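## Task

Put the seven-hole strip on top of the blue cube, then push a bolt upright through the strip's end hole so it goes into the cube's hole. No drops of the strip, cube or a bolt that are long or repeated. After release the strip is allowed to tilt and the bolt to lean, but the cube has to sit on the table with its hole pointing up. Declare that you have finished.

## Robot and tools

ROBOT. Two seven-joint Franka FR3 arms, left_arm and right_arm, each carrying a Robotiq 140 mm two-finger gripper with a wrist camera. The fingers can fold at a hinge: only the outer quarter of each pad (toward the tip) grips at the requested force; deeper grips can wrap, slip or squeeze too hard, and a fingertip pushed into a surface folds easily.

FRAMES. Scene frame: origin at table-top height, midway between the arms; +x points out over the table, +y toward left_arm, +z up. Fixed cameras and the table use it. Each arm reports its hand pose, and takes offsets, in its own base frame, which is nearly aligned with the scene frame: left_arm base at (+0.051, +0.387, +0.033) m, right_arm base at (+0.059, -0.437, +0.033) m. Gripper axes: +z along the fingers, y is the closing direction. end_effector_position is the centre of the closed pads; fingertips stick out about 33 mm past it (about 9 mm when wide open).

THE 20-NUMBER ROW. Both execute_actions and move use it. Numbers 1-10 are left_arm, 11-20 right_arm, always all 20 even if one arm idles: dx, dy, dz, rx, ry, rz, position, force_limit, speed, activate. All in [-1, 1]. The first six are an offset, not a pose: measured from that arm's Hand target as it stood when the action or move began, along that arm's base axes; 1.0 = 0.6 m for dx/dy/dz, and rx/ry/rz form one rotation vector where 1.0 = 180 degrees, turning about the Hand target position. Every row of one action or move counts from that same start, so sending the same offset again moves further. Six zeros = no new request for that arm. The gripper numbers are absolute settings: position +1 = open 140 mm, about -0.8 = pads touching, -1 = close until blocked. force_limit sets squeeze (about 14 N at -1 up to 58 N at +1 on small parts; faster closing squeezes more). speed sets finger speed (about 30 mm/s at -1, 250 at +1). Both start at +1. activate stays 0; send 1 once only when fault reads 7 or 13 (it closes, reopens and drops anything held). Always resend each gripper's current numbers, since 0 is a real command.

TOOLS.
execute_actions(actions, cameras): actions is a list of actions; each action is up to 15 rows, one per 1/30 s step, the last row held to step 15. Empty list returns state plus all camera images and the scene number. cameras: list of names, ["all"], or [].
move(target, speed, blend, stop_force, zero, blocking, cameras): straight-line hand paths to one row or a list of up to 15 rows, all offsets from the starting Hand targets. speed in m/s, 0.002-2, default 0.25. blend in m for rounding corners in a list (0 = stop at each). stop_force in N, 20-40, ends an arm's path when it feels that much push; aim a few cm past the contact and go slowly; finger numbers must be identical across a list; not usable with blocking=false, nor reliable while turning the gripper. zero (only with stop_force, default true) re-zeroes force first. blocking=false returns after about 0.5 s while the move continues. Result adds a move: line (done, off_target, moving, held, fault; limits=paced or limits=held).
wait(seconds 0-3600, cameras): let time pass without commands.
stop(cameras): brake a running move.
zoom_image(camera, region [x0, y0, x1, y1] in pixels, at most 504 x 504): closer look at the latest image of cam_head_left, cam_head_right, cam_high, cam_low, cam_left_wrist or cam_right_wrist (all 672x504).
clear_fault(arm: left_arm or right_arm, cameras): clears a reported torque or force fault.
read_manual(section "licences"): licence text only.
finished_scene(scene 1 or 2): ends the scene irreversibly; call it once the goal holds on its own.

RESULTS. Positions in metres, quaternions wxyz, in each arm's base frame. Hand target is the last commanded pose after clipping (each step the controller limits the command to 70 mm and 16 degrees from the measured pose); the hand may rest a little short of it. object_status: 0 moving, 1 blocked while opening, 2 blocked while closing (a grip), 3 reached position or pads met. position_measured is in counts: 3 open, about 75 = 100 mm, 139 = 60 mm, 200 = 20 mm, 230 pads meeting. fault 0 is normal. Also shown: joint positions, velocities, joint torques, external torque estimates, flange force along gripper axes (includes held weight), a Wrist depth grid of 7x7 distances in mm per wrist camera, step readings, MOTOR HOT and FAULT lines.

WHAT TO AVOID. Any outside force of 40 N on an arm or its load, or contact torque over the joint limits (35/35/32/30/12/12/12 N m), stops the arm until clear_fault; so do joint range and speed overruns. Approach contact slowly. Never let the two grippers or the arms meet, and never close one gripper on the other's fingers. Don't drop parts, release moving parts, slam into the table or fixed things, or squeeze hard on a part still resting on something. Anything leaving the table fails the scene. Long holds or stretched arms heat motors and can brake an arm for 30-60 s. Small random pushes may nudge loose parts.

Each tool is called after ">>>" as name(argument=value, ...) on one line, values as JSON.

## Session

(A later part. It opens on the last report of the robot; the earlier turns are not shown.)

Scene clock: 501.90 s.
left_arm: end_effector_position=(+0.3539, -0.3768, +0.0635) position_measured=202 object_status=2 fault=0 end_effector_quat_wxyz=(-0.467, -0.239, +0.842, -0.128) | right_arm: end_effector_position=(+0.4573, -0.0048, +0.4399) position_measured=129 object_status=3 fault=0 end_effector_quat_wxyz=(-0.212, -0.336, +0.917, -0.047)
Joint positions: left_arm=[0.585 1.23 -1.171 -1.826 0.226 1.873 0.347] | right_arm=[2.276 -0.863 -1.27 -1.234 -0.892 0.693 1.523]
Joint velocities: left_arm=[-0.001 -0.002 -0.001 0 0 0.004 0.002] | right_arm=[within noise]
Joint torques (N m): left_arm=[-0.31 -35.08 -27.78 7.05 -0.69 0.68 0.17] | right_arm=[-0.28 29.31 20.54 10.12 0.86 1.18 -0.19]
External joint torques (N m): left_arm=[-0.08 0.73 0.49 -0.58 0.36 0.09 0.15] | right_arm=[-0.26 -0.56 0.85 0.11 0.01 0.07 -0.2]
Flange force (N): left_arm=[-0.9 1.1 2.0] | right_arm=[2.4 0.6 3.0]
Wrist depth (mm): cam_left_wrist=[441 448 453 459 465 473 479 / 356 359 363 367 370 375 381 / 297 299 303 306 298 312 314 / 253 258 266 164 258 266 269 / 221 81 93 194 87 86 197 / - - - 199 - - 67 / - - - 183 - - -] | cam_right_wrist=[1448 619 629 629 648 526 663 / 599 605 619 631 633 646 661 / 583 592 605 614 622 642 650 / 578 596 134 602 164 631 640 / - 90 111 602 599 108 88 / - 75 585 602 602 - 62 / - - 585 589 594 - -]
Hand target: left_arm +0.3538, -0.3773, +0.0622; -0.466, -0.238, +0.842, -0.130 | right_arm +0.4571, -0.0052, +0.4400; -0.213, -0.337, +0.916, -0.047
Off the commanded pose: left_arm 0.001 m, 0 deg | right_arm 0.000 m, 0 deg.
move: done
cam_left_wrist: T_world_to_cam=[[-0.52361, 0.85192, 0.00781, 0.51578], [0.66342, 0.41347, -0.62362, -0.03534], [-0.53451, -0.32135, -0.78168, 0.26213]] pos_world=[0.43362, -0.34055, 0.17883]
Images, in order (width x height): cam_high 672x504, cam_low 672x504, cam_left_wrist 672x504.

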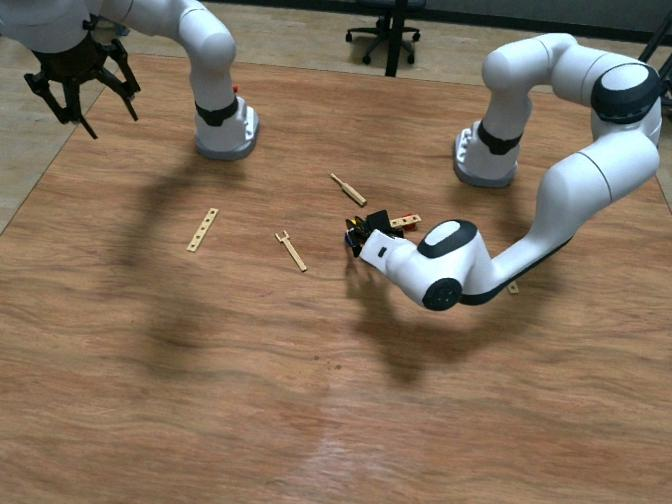

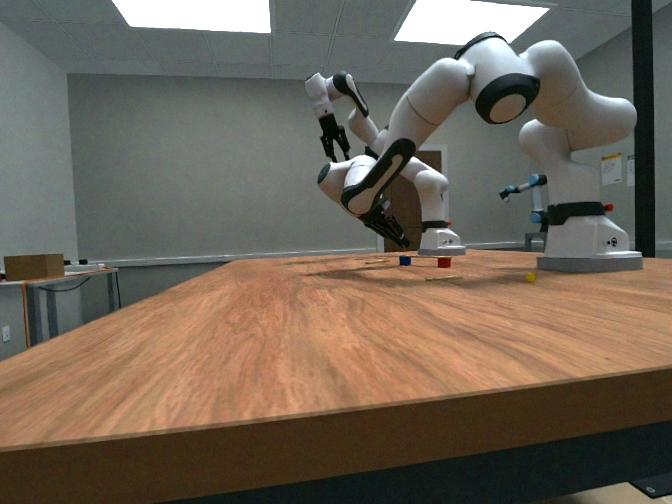

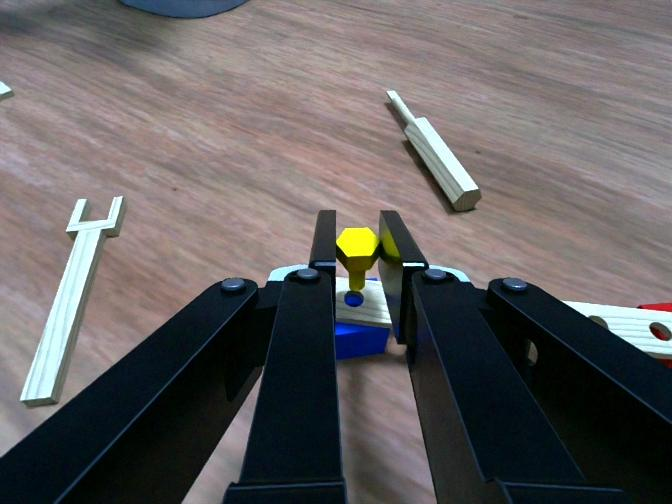

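>>> move(target=[0.001,-0.0015,-0.0265,0,0,0,-1,-0.7,-1,0,0,0,0,0,0,0,0,0,0,0], speed=0.03, stop_force=20, cameras=["cam_left_wrist","cam_low"])

>>> zoom_image(camera="cam_left_wrist", region=[310, 210, 430, 350])

>>> zoom_image(camera="cam_low", region=[370, 220, 450, 280])

Scene clock: 517.53 s.
left_arm: end_effector_position=(+0.3527, -0.3779, +0.0485) position_measured=202 object_status=2 fault=0 end_effector_quat_wxyz=(-0.468, -0.238, +0.841, -0.128) | right_arm: end_effector_position=(+0.4573, -0.0048, +0.4399) position_measured=129 object_status=3 fault=0 end_effector_quat_wxyz=(-0.212, -0.336, +0.917, -0.047)
Joint positions: left_arm=[0.571 1.252 -1.15 -1.815 0.239 1.883 0.357] | right_arm=[2.276 -0.863 -1.27 -1.234 -0.892 0.693 1.523]
Joint torques (N m): left_arm=[-0.96 -35.58 -26.64 7.77 -0.24 0.97 0.26] | right_arm=[-0.34 29.25 20.6 10.11 0.88 1.17 -0.12]
External joint torques (N m): left_arm=[-0.96 0.74 1.58 0.44 0.77 0.4 0.23] | right_arm=[-0.2 -0.57 0.92 0.05 0.03 0.06 -0.14]
Flange force (N): left_arm=[-5.4 -4.8 1.5] | right_arm=[2.6 1.0 3.5]
Wrist depth (mm): cam_left_wrist=[411 418 424 431 434 441 447 / 333 333 338 342 345 350 354 / 277 278 281 283 277 290 293 / 234 239 247 166 239 246 249 / 207 87 93 181 86 86 182 / - - - 185 - - 67 / - - - 170 - - -] | cam_right_wrist=[1497 621 624 642 642 534 667 / 599 600 615 629 646 644 652 / 589 605 607 612 628 631 644 / 577 585 134 605 164 633 633 / - 90 111 597 609 108 88 / - 75 585 592 599 - 62 / - - 580 588 599 - -]
Hand target: left_arm +0.3544, -0.3782, +0.0463; -0.466, -0.238, +0.842, -0.130 | right_arm +0.4571, -0.0052, +0.4400; -0.213, -0.337, +0.916, -0.047
Off the commanded pose: left_arm 0.003 m, 0 deg | right_arm 0.000 m, 0 deg.
move: done
cam_left_wrist: T_world_to_cam=[[-0.52193, 0.85295, 0.00814, 0.51604], [0.66246, 0.41134, -0.62606, -0.04388], [-0.53734, -0.32137, -0.77973, 0.25034]] pos_world=[0.43292, -0.34166, 0.16353]
Images, in order (width x height): cam_low 672x504, cam_left_wrist 672x504.

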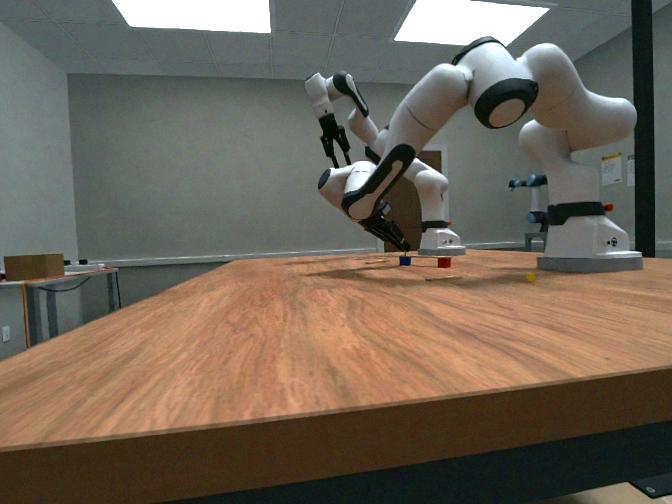

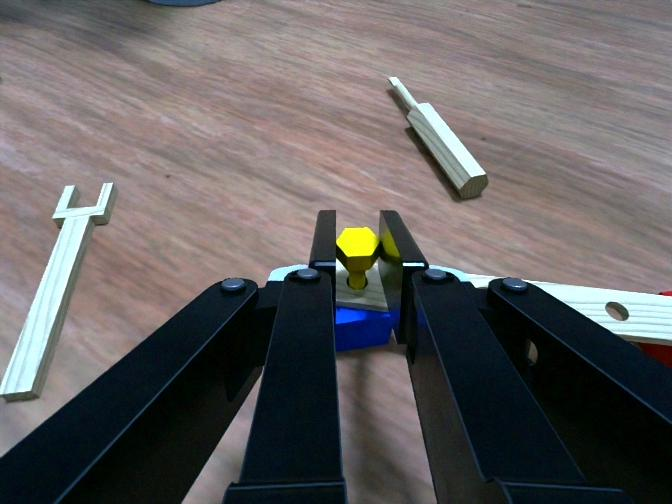

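Scaled by 3.600 from the camera's image (finer frame: 960x720).

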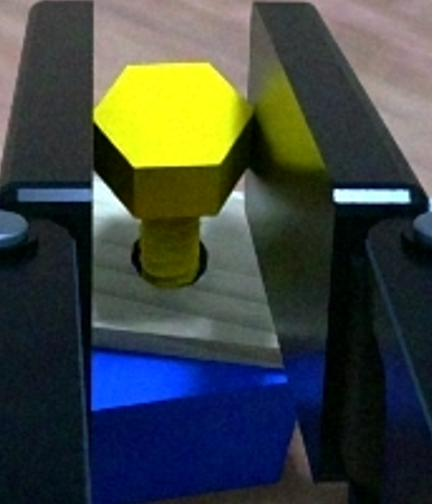

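Scaled by 6.300 from the camera's image (finer frame: 960x720).

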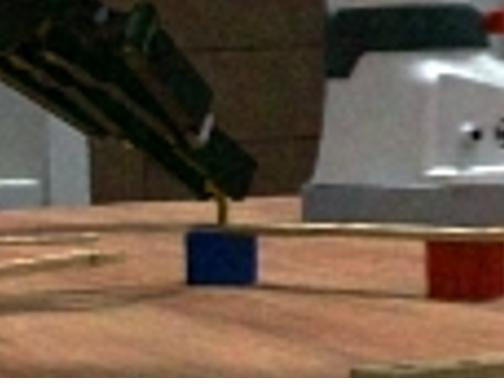

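>>> move(target=[0,0,-0.022,0,0,0,-1,-0.7,-1,0,0,0,0,0,0,0,0,0,0,0], speed=0.02, stop_force=20, cameras=["cam_left_wrist","cam_low"])

>>> zoom_image(camera="cam_left_wrist", region=[310, 210, 430, 350])

>>> zoom_image(camera="cam_low", region=[370, 220, 450, 280])

Scene clock: 524.80 s.
left_arm: end_effector_position=(+0.3467, -0.3831, +0.0437) position_measured=202 object_status=2 fault=0 end_effector_quat_wxyz=(-0.475, -0.231, +0.839, -0.129) | right_arm: end_effector_position=(+0.4573, -0.0048, +0.4399) position_measured=129 object_status=3 fault=0 end_effector_quat_wxyz=(-0.212, -0.336, +0.917, -0.047)
Joint positions: left_arm=[0.556 1.269 -1.142 -1.81 0.238 1.884 0.369] | right_arm=[2.276 -0.863 -1.27 -1.234 -0.892 0.693 1.523]
Joint torques (N m): left_arm=[0.9 -36.59 -20.29 9.1 2.24 2.15 0.22] | right_arm=[-0.29 29.33 20.65 10.05 0.85 1.17 -0.14]
External joint torques (N m): left_arm=[0.99 -0.17 7.97 2.2 3.28 1.65 0.19] | right_arm=[-0.19 -0.5 0.96 -0.01 0 0.05 -0.15]
Flange force (N): left_arm=[-16.1 -4.1 3.9] | right_arm=[2.7 1.1 3.7]
Wrist depth (mm): cam_left_wrist=[416 421 425 431 437 441 447 / 331 332 337 340 342 345 349 / 274 274 279 280 273 285 286 / 227 235 243 162 233 242 243 / 204 87 93 173 86 86 175 / - - - 180 - - 67 / - - - 164 - - -] | cam_right_wrist=[1448 614 624 628 642 535 667 / 597 612 609 629 633 646 663 / 600 597 602 612 633 635 648 / 580 592 133 610 164 631 646 / - 90 111 607 609 108 88 / - 75 582 591 600 - 61 / - - 586 583 599 - -]
Hand target: left_arm +0.3544, -0.3782, +0.0331; -0.466, -0.238, +0.842, -0.130 | right_arm +0.4571, -0.0052, +0.4400; -0.213, -0.337, +0.916, -0.047
Off the commanded pose: left_arm 0.014 m, 1 deg | right_arm 0.000 m, 0 deg.
move: off_target (left_arm)
cam_left_wrist: T_world_to_cam=[[-0.51159, 0.85923, 0.00298, 0.5164], [0.66097, 0.39575, -0.63758, -0.04561], [-0.549, -0.32421, -0.77038, 0.24421]] pos_world=[0.42841, -0.34648, 0.15752]
Images, in order (width x height): cam_low 672x504, cam_left_wrist 672x504.

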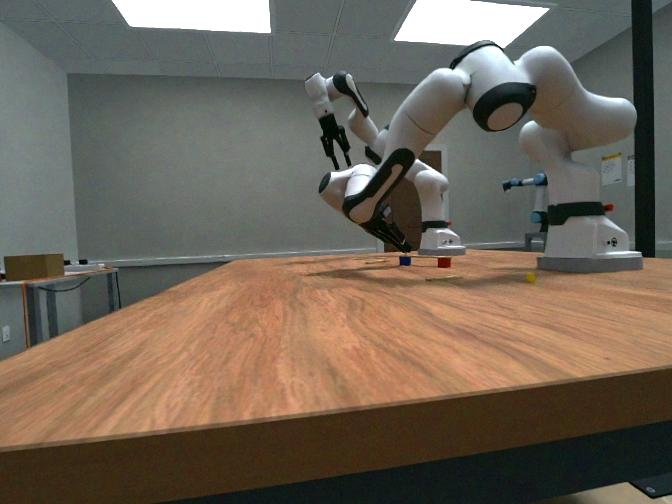

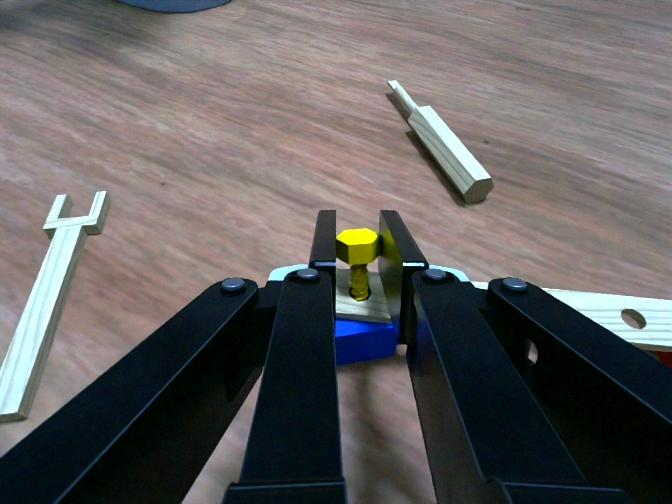

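Scaled by 3.600 from the camera's image (finer frame: 960x720).

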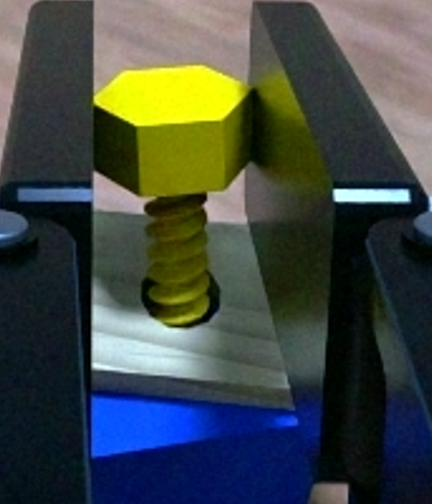

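Scaled by 6.300 from the camera's image (finer frame: 960x720).

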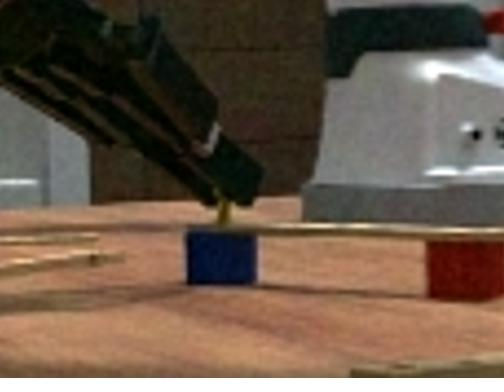

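>>> move(target=[-0.001,0,0.043,0,0,0,-1,-0.7,-1,0,0,0,0,0,0,0,0,0,0,0], speed=0.06, cameras=["cam_left_wrist"])

>>> zoom_image(camera="cam_left_wrist", region=[310, 210, 430, 350])

Scene clock: 529.77 s.
left_arm: end_effector_position=(+0.3553, -0.3789, +0.0581) position_measured=202 object_status=2 fault=0 end_effector_quat_wxyz=(-0.464, -0.236, +0.844, -0.132) | right_arm: end_effector_position=(+0.4573, -0.0048, +0.4399) position_measured=129 object_status=3 fault=0 end_effector_quat_wxyz=(-0.212, -0.336, +0.917, -0.047)
Joint positions: left_arm=[0.577 1.233 -1.162 -1.823 0.228 1.885 0.361] | right_arm=[2.276 -0.863 -1.27 -1.234 -0.892 0.693 1.523]
Joint velocities: left_arm=[-0.001 0 0.001 0 -0.004 0 -0.004] | right_arm=[within noise]
Joint torques (N m): left_arm=[0.23 -36.33 -27.76 6.98 -1.58 0.36 -0.16] | right_arm=[-0.34 29.36 20.62 10.09 0.86 1.17 -0.09]
External joint torques (N m): left_arm=[0.2 -0.31 0.37 -0.74 -0.57 -0.25 -0.19] | right_arm=[-0.15 -0.31 1.06 0 0.03 0.05 -0.11]
Flange force (N): left_arm=[2.0 2.9 0.8] | right_arm=[2.9 1.4 3.4]
Wrist depth (mm): cam_left_wrist=[434 437 440 445 449 449 457 / 349 351 353 356 359 359 362 / 292 293 295 297 288 300 300 / 251 252 260 167 249 257 258 / 217 81 94 184 87 86 190 / - - - 194 - - 67 / - - - 178 - - -] | cam_right_wrist=[1477 619 629 642 648 533 665 / 591 604 617 624 637 644 654 / 588 597 605 619 626 635 656 / 583 596 134 612 164 633 646 / - 91 111 596 612 107 88 / - 75 589 592 607 - 61 / - - 588 585 591 - -]
Hand target: left_arm +0.3538, -0.3782, +0.0589; -0.466, -0.238, +0.842, -0.130 | right_arm +0.4571, -0.0052, +0.4400; -0.213, -0.337, +0.916, -0.047
Off the commanded pose: left_arm 0.002 m, 0 deg | right_arm 0.000 m, 0 deg.
move: done
cam_left_wrist: T_world_to_cam=[[-0.52246, 0.85266, -0.00299, 0.51886], [0.66981, 0.40825, -0.62023, -0.04329], [-0.52763, -0.32604, -0.78441, 0.25388]] pos_world=[0.43403, -0.34196, 0.17384]

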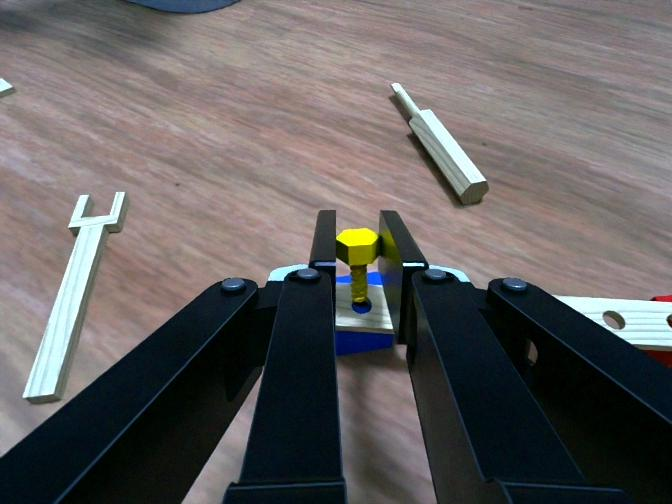

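Scaled by 3.600 from the camera's image (finer frame: 960x720).

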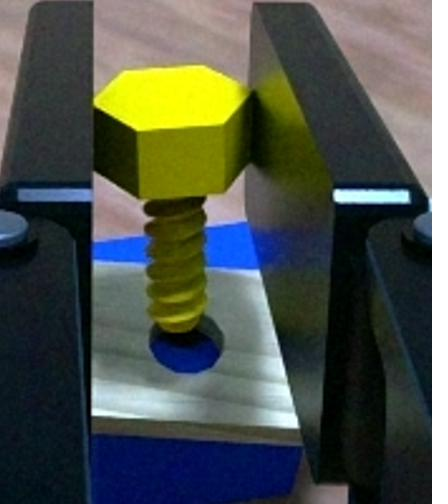

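>>> move(target=[0.005,0.005,-0.004,-0.0648,0.1037,0,-1,-0.7,-1,0,0,0,0,0,0,0,0,0,0,0], speed=0.15, cameras=["cam_left_wrist","cam_low"])

>>> zoom_image(camera="cam_left_wrist", region=[310, 210, 430, 350])

>>> zoom_image(camera="cam_low", region=[370, 220, 450, 280])

Scene clock: 541.67 s.
left_arm: end_effector_position=(+0.3577, -0.3752, +0.0557) position_measured=202 object_status=2 fault=0 end_effector_quat_wxyz=(-0.617, -0.210, +0.739, -0.173) | right_arm: end_effector_position=(+0.4573, -0.0048, +0.4399) position_measured=129 object_status=3 fault=0 end_effector_quat_wxyz=(-0.212, -0.336, +0.917, -0.047)
Joint positions: left_arm=[0.531 1.544 -1.135 -1.518 0.131 1.602 0.432] | right_arm=[2.276 -0.863 -1.27 -1.234 -0.892 0.693 1.523]
Joint velocities: left_arm=[0.001 -0.001 0.001 0 0 -0.004 0.001] | right_arm=[within noise]
Joint torques (N m): left_arm=[-0.68 -39.25 -28.35 3.28 -2.14 -0.83 0.21] | right_arm=[-0.38 29.38 20.62 10.11 0.85 1.18 -0.12]
External joint torques (N m): left_arm=[-0.33 0.86 0.07 0.73 -0.03 -0.2 0.18] | right_arm=[-0.15 -0.36 0.99 -0.01 0.02 0.06 -0.14]
Flange force (N): left_arm=[-3.5 -4.7 -3.3] | right_arm=[2.7 1.2 3.5]
Wrist depth (mm): cam_left_wrist=[2406 536 571 4608 - 2489 2233 / 790 608 573 719 729 760 1900 / 442 447 455 461 470 477 484 / 306 309 332 161 287 323 327 / 234 81 93 170 87 86 246 / - - - 180 - - 67 / - - - 162 - - -] | cam_right_wrist=[1420 609 622 624 644 531 665 / 597 604 619 629 642 639 659 / 592 604 615 614 631 644 650 / 591 594 134 609 163 637 646 / - 90 111 604 609 107 88 / - 75 582 591 605 - 62 / - - 583 583 600 - -]
Hand target: left_arm +0.3568, -0.3752, +0.0565; -0.618, -0.207, +0.738, -0.174 | right_arm +0.4571, -0.0052, +0.4400; -0.213, -0.337, +0.916, -0.047
Off the commanded pose: left_arm 0.001 m, 0 deg | right_arm 0.000 m, 0 deg.
move: done
cam_left_wrist: T_world_to_cam=[[-0.52565, 0.85069, 0.00424, 0.517], [0.41902, 0.26325, -0.86898, 0.00139], [-0.74035, -0.45501, -0.49483, 0.26602]] pos_world=[0.46813, -0.31913, 0.13065]
Images, in order (width x height): cam_low 672x504, cam_left_wrist 672x504.

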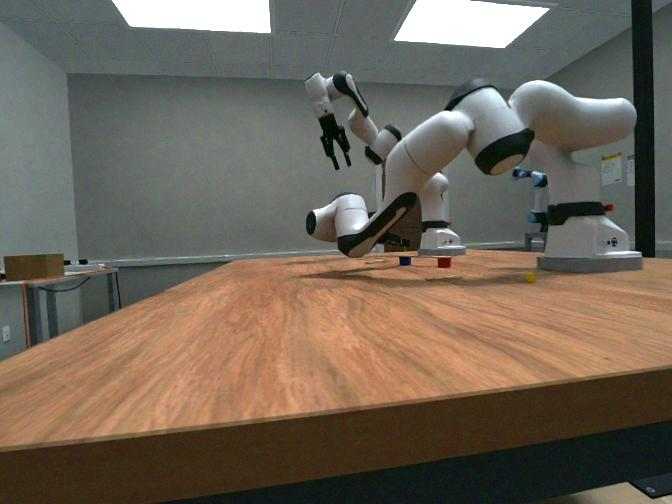

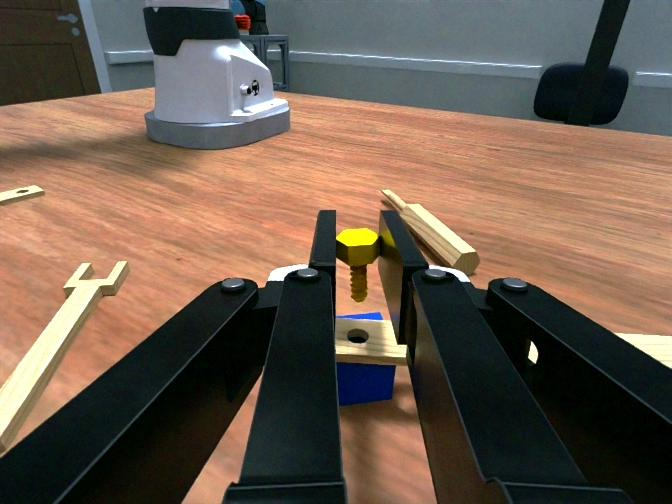

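Scaled by 3.600 from the camera's image (finer frame: 960x720).

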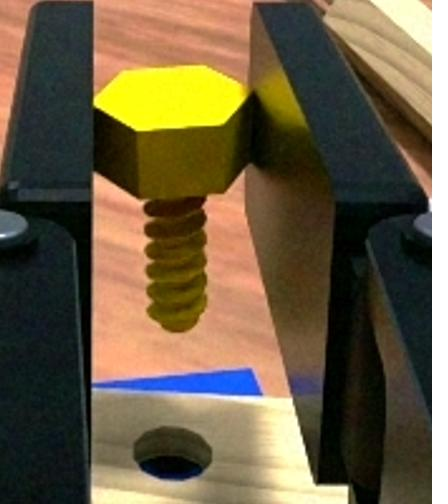

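Scaled by 6.300 from the camera's image (finer frame: 960x720).

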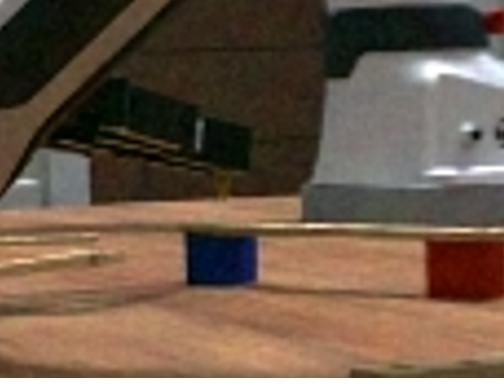

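>>> move(target=[0.001,0,-0.016,0,0,0,-1,-0.7,-1,0,0,0,0,0,0,0,0,0,0,0], speed=0.04, cameras=["cam_left_wrist","cam_low"])

>>> zoom_image(camera="cam_left_wrist", region=[310, 240, 410, 350])

>>> zoom_image(camera="cam_low", region=[370, 220, 450, 280])

Scene clock: 553.13 s.
left_arm: end_effector_position=(+0.3585, -0.3760, +0.0480) position_measured=202 object_status=2 fault=0 end_effector_quat_wxyz=(-0.618, -0.210, +0.738, -0.174) | right_arm: end_effector_position=(+0.4573, -0.0048, +0.4399) position_measured=129 object_status=3 fault=0 end_effector_quat_wxyz=(-0.212, -0.336, +0.917, -0.047)
Joint positions: left_arm=[0.521 1.559 -1.128 -1.499 0.136 1.599 0.44] | right_arm=[2.276 -0.863 -1.27 -1.234 -0.892 0.693 1.523]
Joint velocities: left_arm=[0.001 -0.001 0 0.003 0.002 -0.002 0.005] | right_arm=[within noise]
Joint torques (N m): left_arm=[-0.82 -39.44 -27.63 3.05 -1.7 -0.79 0.23] | right_arm=[-0.33 29.36 20.57 10.1 0.87 1.16 -0.15]
External joint torques (N m): left_arm=[-0.78 0.85 0.46 0.54 0.42 -0.13 0.2] | right_arm=[-0.34 -0.5 0.89 0.12 0.01 0.05 -0.17]
Flange force (N): left_arm=[-4.3 -5.0 -2.7] | right_arm=[2.8 0.8 3.3]
Wrist depth (mm): cam_left_wrist=[2461 532 567 - - - - / 771 587 579 724 727 699 2123 / 425 430 434 440 447 457 467 / 293 295 318 161 283 307 312 / 222 81 93 167 87 86 180 / - - - 177 - - 67 / - - - 154 - - -] | cam_right_wrist=[1429 610 614 631 646 533 665 / 599 609 614 628 639 642 657 / 588 597 604 619 626 640 642 / 586 592 133 614 164 624 642 / - 90 111 602 609 108 88 / - 75 585 591 597 - 62 / - - 580 586 600 - -]
Hand target: left_arm +0.3574, -0.3752, +0.0469; -0.618, -0.207, +0.738, -0.174 | right_arm +0.4571, -0.0052, +0.4400; -0.213, -0.337, +0.916, -0.047
Off the commanded pose: left_arm 0.002 m, 0 deg | right_arm 0.000 m, 0 deg.
move: done
cam_left_wrist: T_world_to_cam=[[-0.52655, 0.85013, 0.00327, 0.51835], [0.41708, 0.26168, -0.87038, -0.00536], [-0.7408, -0.45694, -0.49236, 0.26182]] pos_world=[0.46913, -0.31964, 0.12255]
Images, in order (width x height): cam_low 672x504, cam_left_wrist 672x504.

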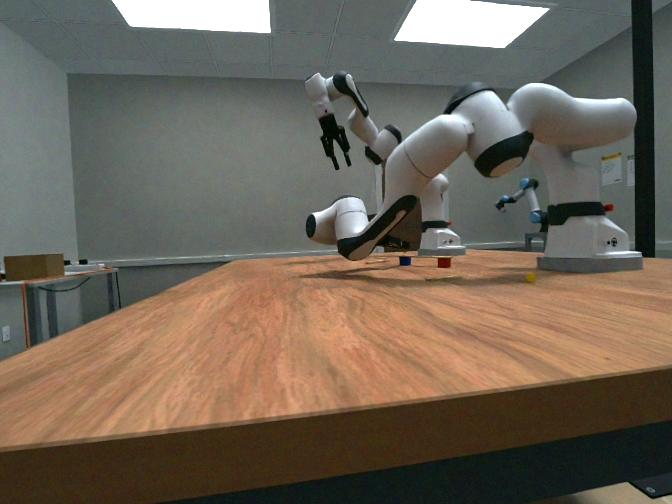

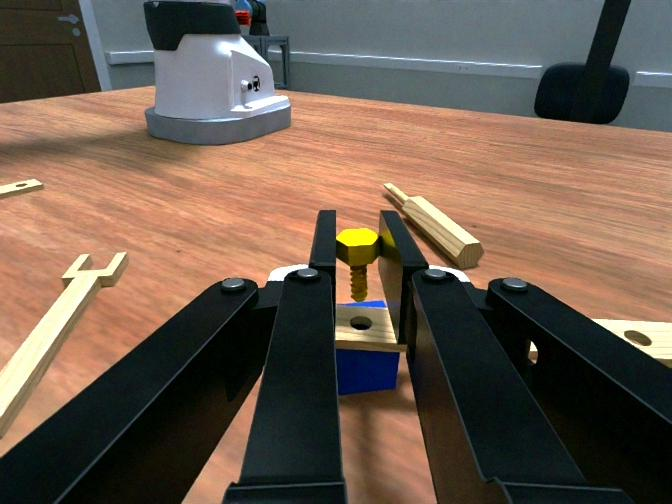

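Scaled by 4.582 from the camera's image (finer frame: 960x720).

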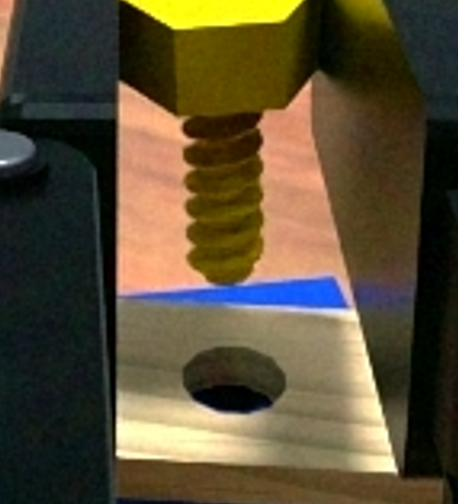

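Scaled by 6.300 from the camera's image (finer frame: 960x720).

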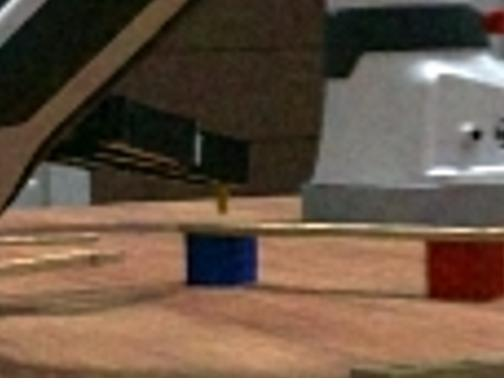

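>>> execute_actions(actions=[])

>>> zoom_image(camera="cam_head_right", region=[300, 310, 360, 360])

>>> zoom_image(camera="cam_head_left", region=[330, 310, 410, 380])

>>> zoom_image(camera="cam_low", region=[390, 240, 430, 272])

Scene clock: 565.63 s.
left_arm: end_effector_position=(+0.3585, -0.3759, +0.0480) position_measured=202 object_status=2 fault=0 end_effector_quat_wxyz=(-0.617, -0.209, +0.738, -0.175) | right_arm: end_effector_position=(+0.4573, -0.0048, +0.4399) position_measured=129 object_status=3 fault=0 end_effector_quat_wxyz=(-0.212, -0.336, +0.917, -0.047)
Joint positions: left_arm=[0.521 1.559 -1.128 -1.499 0.136 1.599 0.442] | right_arm=[2.276 -0.863 -1.27 -1.234 -0.892 0.693 1.523]
Joint velocities: within noise
Joint torques (N m): left_arm=[-0.85 -39.47 -27.65 3.11 -1.68 -0.82 0.25] | right_arm=[-0.29 29.28 20.6 10.09 0.86 1.17 -0.11]
External joint torques (N m): left_arm=[-0.92 1.03 0.54 0.48 0.43 -0.18 0.22] | right_arm=[-0.26 -0.58 0.89 0.08 0 0.05 -0.13]
Flange force (N): left_arm=[-4.8 -5.3 -2.7] | right_arm=[2.6 0.9 3.5]
Wrist depth (mm): cam_left_wrist=[2433 2641 536 - - - - / 773 673 592 710 681 739 2144 / 426 427 437 442 447 455 459 / 293 295 317 161 282 306 309 / 223 81 93 167 87 86 179 / - - - 177 - - 67 / - - - 154 - - -] | cam_right_wrist=[1467 619 626 639 642 533 673 / 600 604 610 631 637 644 654 / 589 602 610 617 635 639 648 / 582 586 134 619 164 639 637 / - 90 111 605 607 107 88 / - 75 580 591 599 - 61 / - - 582 586 596 - -]
Hand target: left_arm +0.3574, -0.3752, +0.0469; -0.618, -0.207, +0.738, -0.174 | right_arm +0.4571, -0.0052, +0.4400; -0.213, -0.337, +0.916, -0.047
Tool commands: left_gripper/position=-1.0 left_gripper/force_limit=-0.7 left_gripper/speed=-1.0 left_gripper/activate=+0.0 right_gripper/position=+0.0 right_gripper/force_limit=+0.0 right_gripper/speed=+0.0 right_gripper/activate=+0.0
Off the commanded pose: left_arm 0.002 m, 0 deg | right_arm 0.000 m, 0 deg.
camera_calibration:
cam_left_wrist: T_world_to_cam=[[-0.52608, 0.85043, 0.00156, 0.51821], [0.41815, 0.26026, -0.8703, -0.00633], [-0.74054, -0.4572, -0.49252, 0.26165]] pos_world=[0.46903, -0.31944, 0.12255]
cam_right_wrist: T_world_to_cam=[[-0.62303, 0.78109, 0.0416, 0.27628], [0.77655, 0.62404, -0.08692, -0.30784], [-0.09385, -0.02185, -0.99535, 0.61962]] pos_world=[0.46934, -0.01016, 0.57848]

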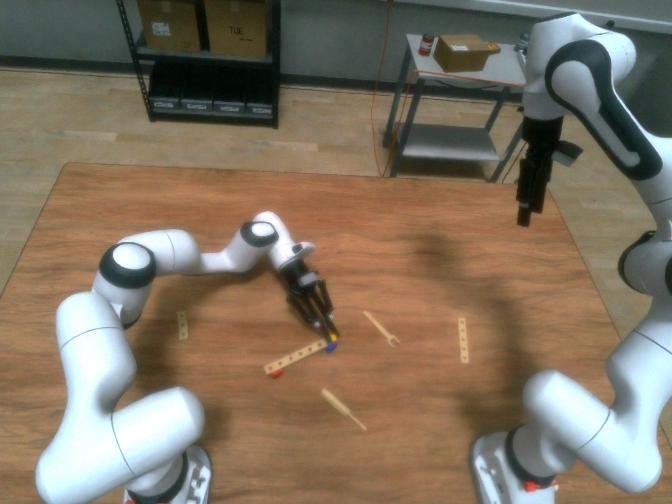

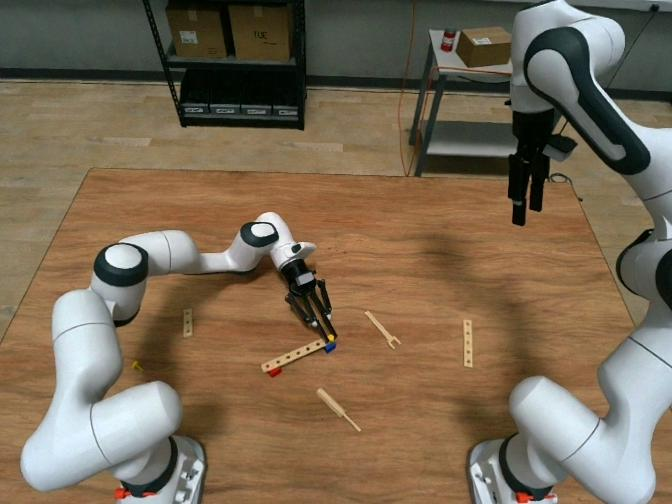

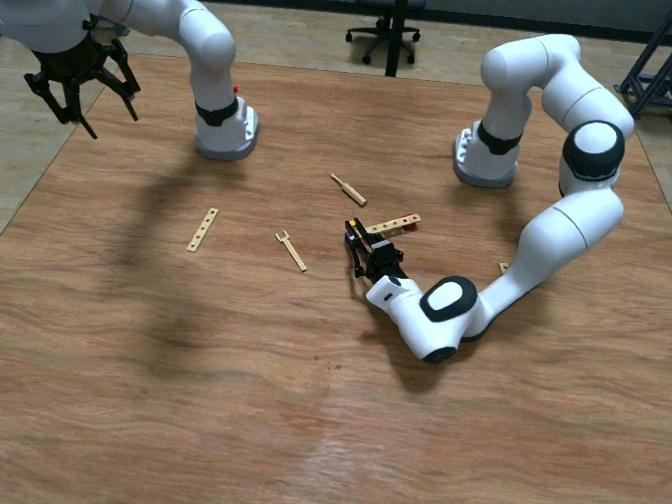

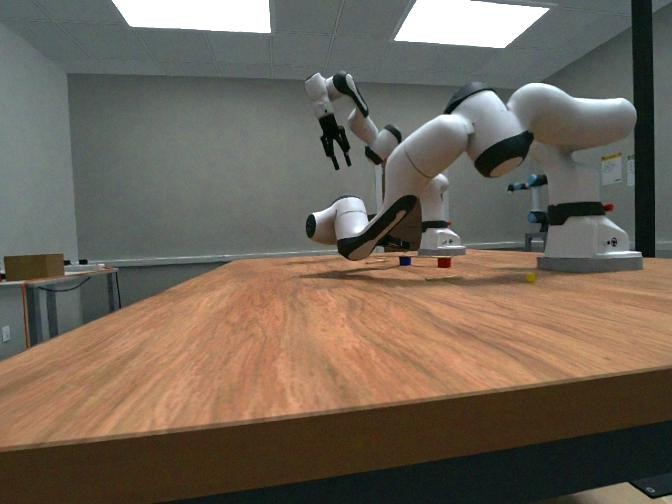

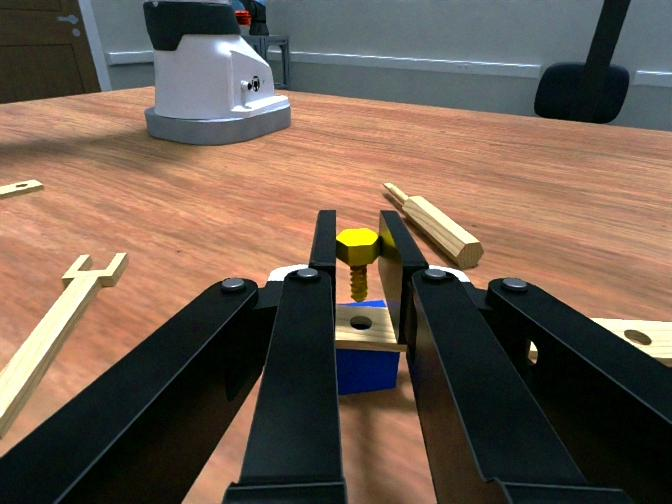

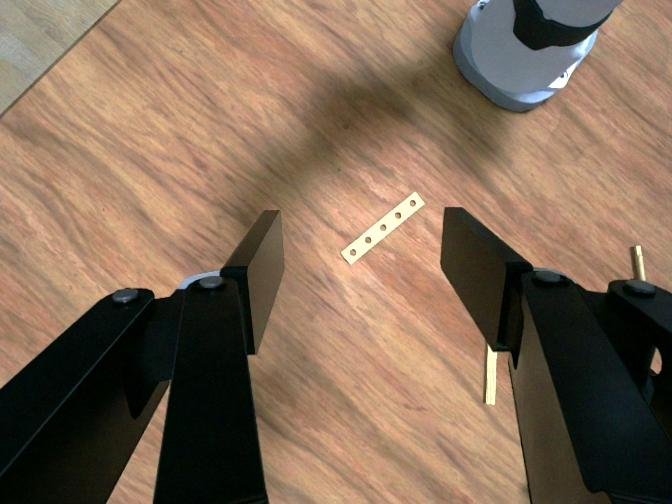

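Scaled by 8.400 from the camera's image (finer frame: 960x720).

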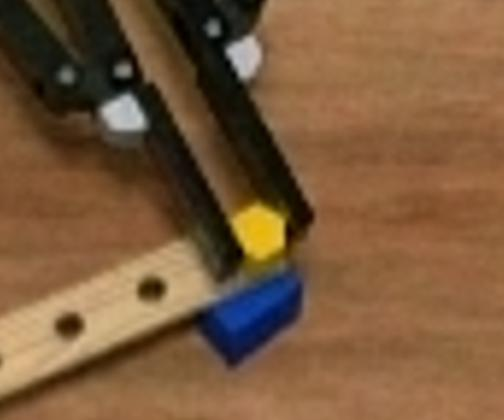

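Scaled by 6.300 from the camera's image (finer frame: 960x720).

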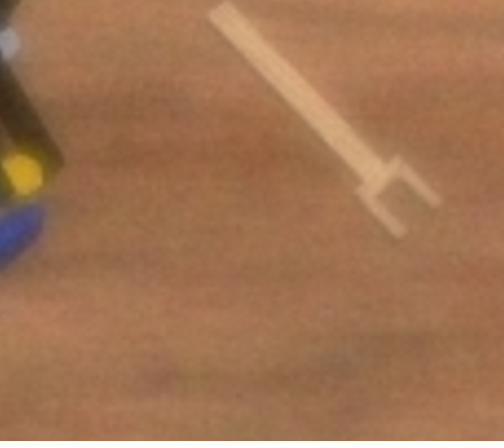

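Scaled by 12.600 from the camera's image (finer frame: 960x720).

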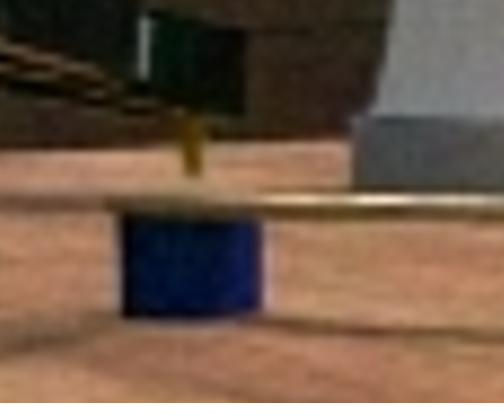

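>>> move(target=[0.0025,0.0028,-0.015,0,0,0,-1,-0.7,-1,0,0,0,0,0,0,0,0,0,0,0], speed=0.04, stop_force=20, cameras=["cam_left_wrist"])

>>> zoom_image(camera="cam_left_wrist", region=[310, 240, 410, 350])

Scene clock: 574.17 s.
left_arm: end_effector_position=(+0.3598, -0.3752, +0.0427) position_measured=202 object_status=2 fault=0 end_effector_quat_wxyz=(-0.619, -0.207, +0.737, -0.176) | right_arm: end_effector_position=(+0.4573, -0.0048, +0.4399) position_measured=129 object_status=3 fault=0 end_effector_quat_wxyz=(-0.212, -0.336, +0.917, -0.047)
Joint positions: left_arm=[0.512 1.57 -1.123 -1.478 0.139 1.588 0.454] | right_arm=[2.276 -0.863 -1.27 -1.234 -0.892 0.693 1.523]
Joint torques (N m): left_arm=[-0.86 -39.56 -24.61 3.33 -0.83 -0.34 0.3] | right_arm=[-0.33 29.32 20.57 10.08 0.86 1.18 -0.14]
External joint torques (N m): left_arm=[-0.75 1.09 3.29 0.88 1.29 0.35 0.27] | right_arm=[-0.18 -0.54 0.86 -0.01 0.01 0.06 -0.16]
Flange force (N): left_arm=[-8.7 -4.4 -2.0] | right_arm=[2.5 1.0 3.5]
Wrist depth (mm): cam_left_wrist=[2461 518 567 - 2518 2187 - / 773 581 579 690 719 696 833 / 417 421 425 431 434 440 443 / 285 287 308 161 276 296 297 / 218 81 93 167 87 86 175 / - - - 171 - - 67 / - - - - - - -] | cam_right_wrist=[1467 610 622 635 642 529 663 / 599 610 619 624 633 648 665 / 591 602 612 619 624 633 648 / 585 597 133 607 164 624 644 / - 90 111 604 610 108 88 / - 75 589 600 604 - 61 / - - 583 592 605 - -]
Hand target: left_arm +0.3589, -0.3735, +0.0379; -0.618, -0.207, +0.738, -0.174 | right_arm +0.4571, -0.0052, +0.4400; -0.213, -0.337, +0.916, -0.047
Off the commanded pose: left_arm 0.005 m, 0 deg | right_arm 0.000 m, 0 deg.
move: off_target (left_arm)
cam_left_wrist: T_world_to_cam=[[-0.52401, 0.85171, -0.00311, 0.51823], [0.41786, 0.25391, -0.87231, -0.0138], [-0.74216, -0.4584, -0.48895, 0.26032]] pos_world=[0.47053, -0.31855, 0.11685]

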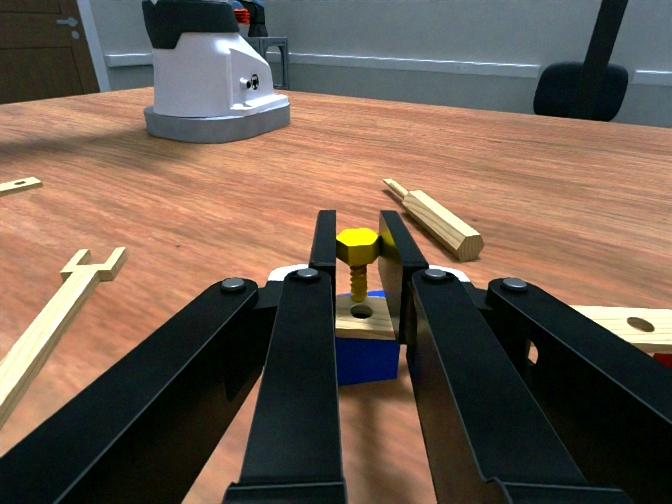

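Scaled by 4.582 from the camera's image (finer frame: 960x720).

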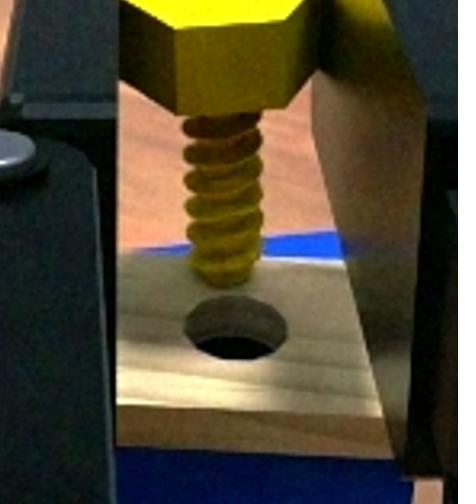

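>>> move(target=[[0,0,0.02,0,0,0,-1,-0.7,-1,0,0,0,0,0,0,0,0,0,0,0],[0.011,0.0075,0.02,0,0,0,-1,-0.7,-1,0,0,0,0,0,0,0,0,0,0,0]], speed=0.06)

>>> move(target=[0,0,-0.027,0,0,0,-1,-0.7,-1,0,0,0,0,0,0,0,0,0,0,0], speed=0.03, stop_force=20, cameras=["cam_left_wrist"])

>>> zoom_image(camera="cam_left_wrist", region=[310, 240, 410, 350])

Scene clock: 579.73 s.
left_arm: end_effector_position=(+0.3665, -0.3690, +0.0492) position_measured=202 object_status=2 fault=0 end_effector_quat_wxyz=(-0.616, -0.208, +0.740, -0.175) | right_arm: end_effector_position=(+0.4573, -0.0048, +0.4399) position_measured=129 object_status=3 fault=0 end_effector_quat_wxyz=(-0.212, -0.336, +0.917, -0.047)
Joint positions: left_arm=[0.517 1.555 -1.128 -1.47 0.136 1.572 0.449] | right_arm=[2.276 -0.863 -1.27 -1.234 -0.892 0.693 1.523]
Joint velocities: left_arm=[0 0 0.001 -0.001 0.001 -0.004 0] | right_arm=[within noise]
Joint torques (N m): left_arm=[-0.74 -40.15 -27.46 3.47 -2.61 -0.81 -0.03] | right_arm=[-0.3 29.33 20.6 10.05 0.85 1.16 -0.11]
External joint torques (N m): left_arm=[-0.79 1.01 0.51 0.48 -0.45 -0.18 -0.06] | right_arm=[-0.32 -0.65 0.82 0.06 -0.01 0.05 -0.13]
Flange force (N): left_arm=[-3.7 -5.4 -2.9] | right_arm=[2.7 0.9 3.8]
Wrist depth (mm): cam_left_wrist=[2433 533 555 - - 2674 2005 / 765 585 565 705 705 737 2210 / 427 432 437 440 448 454 458 / 295 298 319 161 288 306 309 / 224 81 93 177 87 86 189 / - - - 179 - - 67 / - - - 155 - - -] | cam_right_wrist=[1467 612 624 635 640 530 656 / 599 605 615 626 635 637 661 / 588 600 614 619 629 637 646 / 586 596 134 621 164 622 654 / - 90 110 602 615 108 88 / - 75 586 597 599 - 62 / - - 583 586 594 - -]
Hand target: left_arm +0.3655, -0.3690, +0.0499; -0.618, -0.207, +0.738, -0.174 | right_arm +0.4571, -0.0052, +0.4400; -0.213, -0.337, +0.916, -0.047
Off the commanded pose: left_arm 0.001 m, 0 deg | right_arm 0.000 m, 0 deg.
move: done

Scene clock: 581.63 s.
left_arm: end_effector_position=(+0.3663, -0.3703, +0.0376) position_measured=202 object_status=2 fault=0 end_effector_quat_wxyz=(-0.619, -0.207, +0.737, -0.176) | right_arm: end_effector_position=(+0.4573, -0.0048, +0.4399) position_measured=129 object_status=3 fault=0 end_effector_quat_wxyz=(-0.212, -0.336, +0.917, -0.047)
Joint positions: left_arm=[0.501 1.578 -1.116 -1.441 0.141 1.566 0.462] | right_arm=[2.276 -0.863 -1.27 -1.234 -0.892 0.693 1.523]
Joint torques (N m): left_arm=[-0.94 -40.43 -25.13 3.49 -1.17 -0.38 0.25] | right_arm=[-0.27 29.31 20.59 10.09 0.86 1.18 -0.14]
External joint torques (N m): left_arm=[-0.93 0.88 2.37 0.77 0.98 0.32 0.22] | right_arm=[-0.21 -0.5 0.93 0.08 0.01 0.07 -0.16]
Flange force (N): left_arm=[-7.3 -5.0 -2.3] | right_arm=[2.6 0.9 3.2]
Wrist depth (mm): cam_left_wrist=[2433 528 545 - - 2082 2187 / 742 568 574 677 675 703 2082 / 401 406 409 414 420 425 429 / 275 277 296 162 267 286 288 / 208 87 93 170 87 86 171 / - - - 165 - - 67 / - - - 144 - - -] | cam_right_wrist=[1411 609 622 637 640 531 663 / 600 605 621 629 640 648 663 / 594 596 612 621 624 637 650 / 591 589 133 610 163 635 639 / - 90 110 602 607 107 88 / - 75 585 596 605 - 62 / - - 580 589 600 - -]
Hand target: left_arm +0.3655, -0.3690, +0.0337; -0.618, -0.207, +0.738, -0.174 | right_arm +0.4571, -0.0052, +0.4400; -0.213, -0.337, +0.916, -0.047
Off the commanded pose: left_arm 0.004 m, 0 deg | right_arm 0.000 m, 0 deg.
move: off_target (left_arm)
cam_left_wrist: T_world_to_cam=[[-0.52424, 0.85157, -0.00165, 0.51743], [0.41745, 0.2553, -0.8721, -0.02149], [-0.74223, -0.45788, -0.48932, 0.26514]] pos_world=[0.47702, -0.31374, 0.11185]

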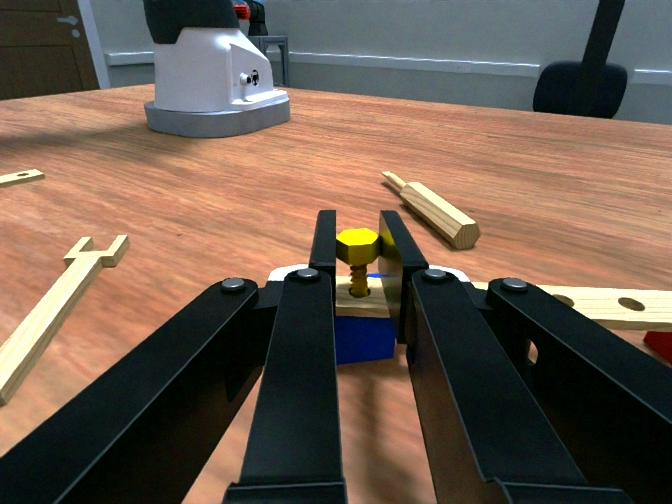

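Scaled by 4.582 from the camera's image (finer frame: 960x720).

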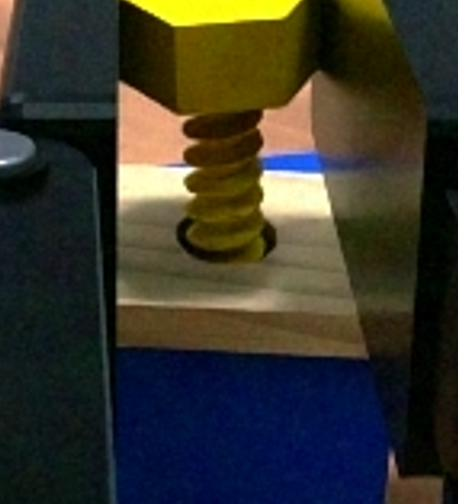

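>>> move(target=[[-0.0028,-0.0018,-0.003,0,0,0,-1,-0.7,-1,0,0,0,0,0,0,0,0,0,0,0],[-0.0018,0.0028,-0.003,0,0,0,-1,-0.7,-1,0,0,0,0,0,0,0,0,0,0,0],[0.0028,0.0018,-0.003,0,0,0,-1,-0.7,-1,0,0,0,0,0,0,0,0,0,0,0],[0.0018,-0.0028,-0.003,0,0,0,-1,-0.7,-1,0,0,0,0,0,0,0,0,0,0,0],[0,0,-0.003,0,0,0,-1,-0.7,-1,0,0,0,0,0,0,0,0,0,0,0]], speed=0.01, blend=0.001, cameras=["cam_left_wrist","cam_low"])

>>> zoom_image(camera="cam_left_wrist", region=[310, 240, 410, 350])

>>> zoom_image(camera="cam_low", region=[390, 240, 430, 272])

Scene clock: 589.27 s.
left_arm: end_effector_position=(+0.3660, -0.3703, +0.0374) position_measured=202 object_status=2 fault=0 end_effector_quat_wxyz=(-0.620, -0.205, +0.737, -0.175) | right_arm: end_effector_position=(+0.4573, -0.0048, +0.4399) position_measured=129 object_status=3 fault=0 end_effector_quat_wxyz=(-0.212, -0.336, +0.917, -0.047)
Joint positions: left_arm=[0.497 1.58 -1.116 -1.434 0.14 1.559 0.466] | right_arm=[2.276 -0.863 -1.27 -1.234 -0.892 0.693 1.523]
Joint torques (N m): left_arm=[0.21 -40.36 -23.75 2.28 -0.75 -0.26 0.2] | right_arm=[-0.32 29.29 20.59 10.11 0.87 1.17 -0.11]
External joint torques (N m): left_arm=[0.22 1.14 3.74 -0.47 1.42 0.45 0.17] | right_arm=[-0.22 -0.54 0.91 0.06 0.02 0.06 -0.13]
Flange force (N): left_arm=[-4.6 4.3 3.8] | right_arm=[2.6 1.0 3.5]
Wrist depth (mm): cam_left_wrist=[2406 524 548 - - 2433 - / 752 565 582 692 683 685 692 / 406 407 412 417 421 428 431 / 275 279 298 161 267 285 288 / 210 86 93 170 87 86 171 / - - - 164 - - 67 / - - - 143 - - -] | cam_right_wrist=[1439 612 622 633 642 533 663 / 604 605 610 624 639 642 659 / 596 600 609 615 633 635 652 / 588 591 134 612 163 631 639 / - 90 110 604 614 108 88 / - 75 591 597 605 - 62 / - - 585 596 596 - -]
Hand target: left_arm +0.3655, -0.3690, +0.0319; -0.618, -0.207, +0.738, -0.174 | right_arm +0.4571, -0.0052, +0.4400; -0.213, -0.337, +0.916, -0.047
Off the commanded pose: left_arm 0.006 m, 0 deg | right_arm 0.000 m, 0 deg.
move: off_target (left_arm)
cam_left_wrist: T_world_to_cam=[[-0.52067, 0.85375, -0.00338, 0.51678], [0.41726, 0.25102, -0.87343, -0.02298], [-0.74484, -0.45618, -0.48694, 0.26631]] pos_world=[0.47702, -0.31395, 0.11135]
Images, in order (width x height): cam_low 672x504, cam_left_wrist 672x504.

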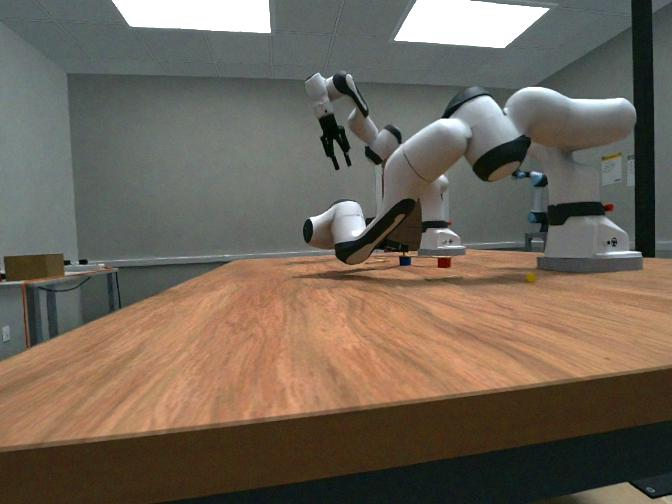

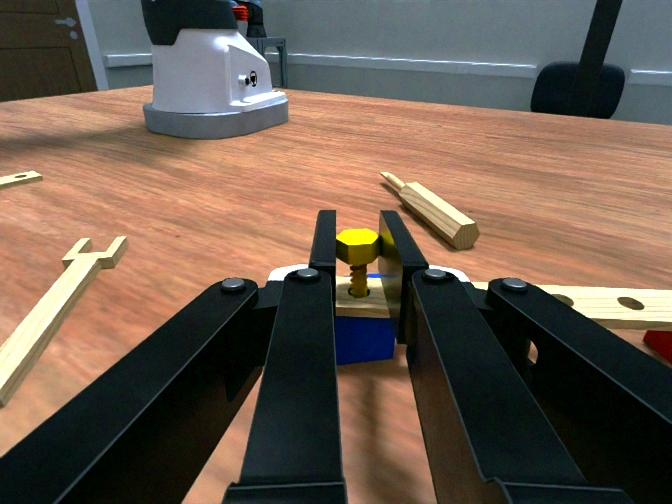

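Scaled by 4.582 from the camera's image (finer frame: 960x720).

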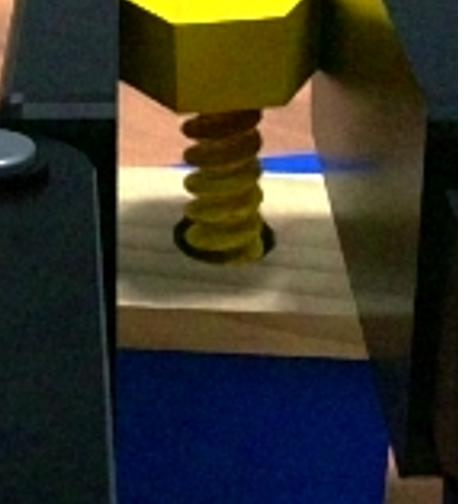

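Scaled by 12.600 from the camera's image (finer frame: 960x720).

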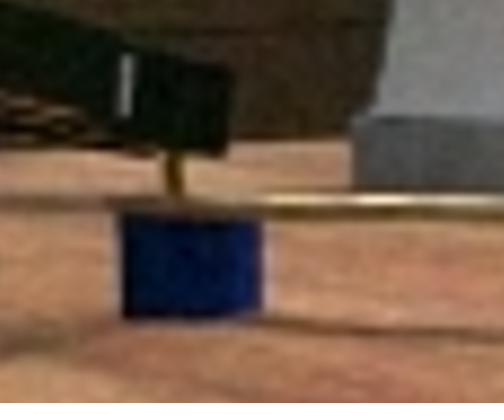

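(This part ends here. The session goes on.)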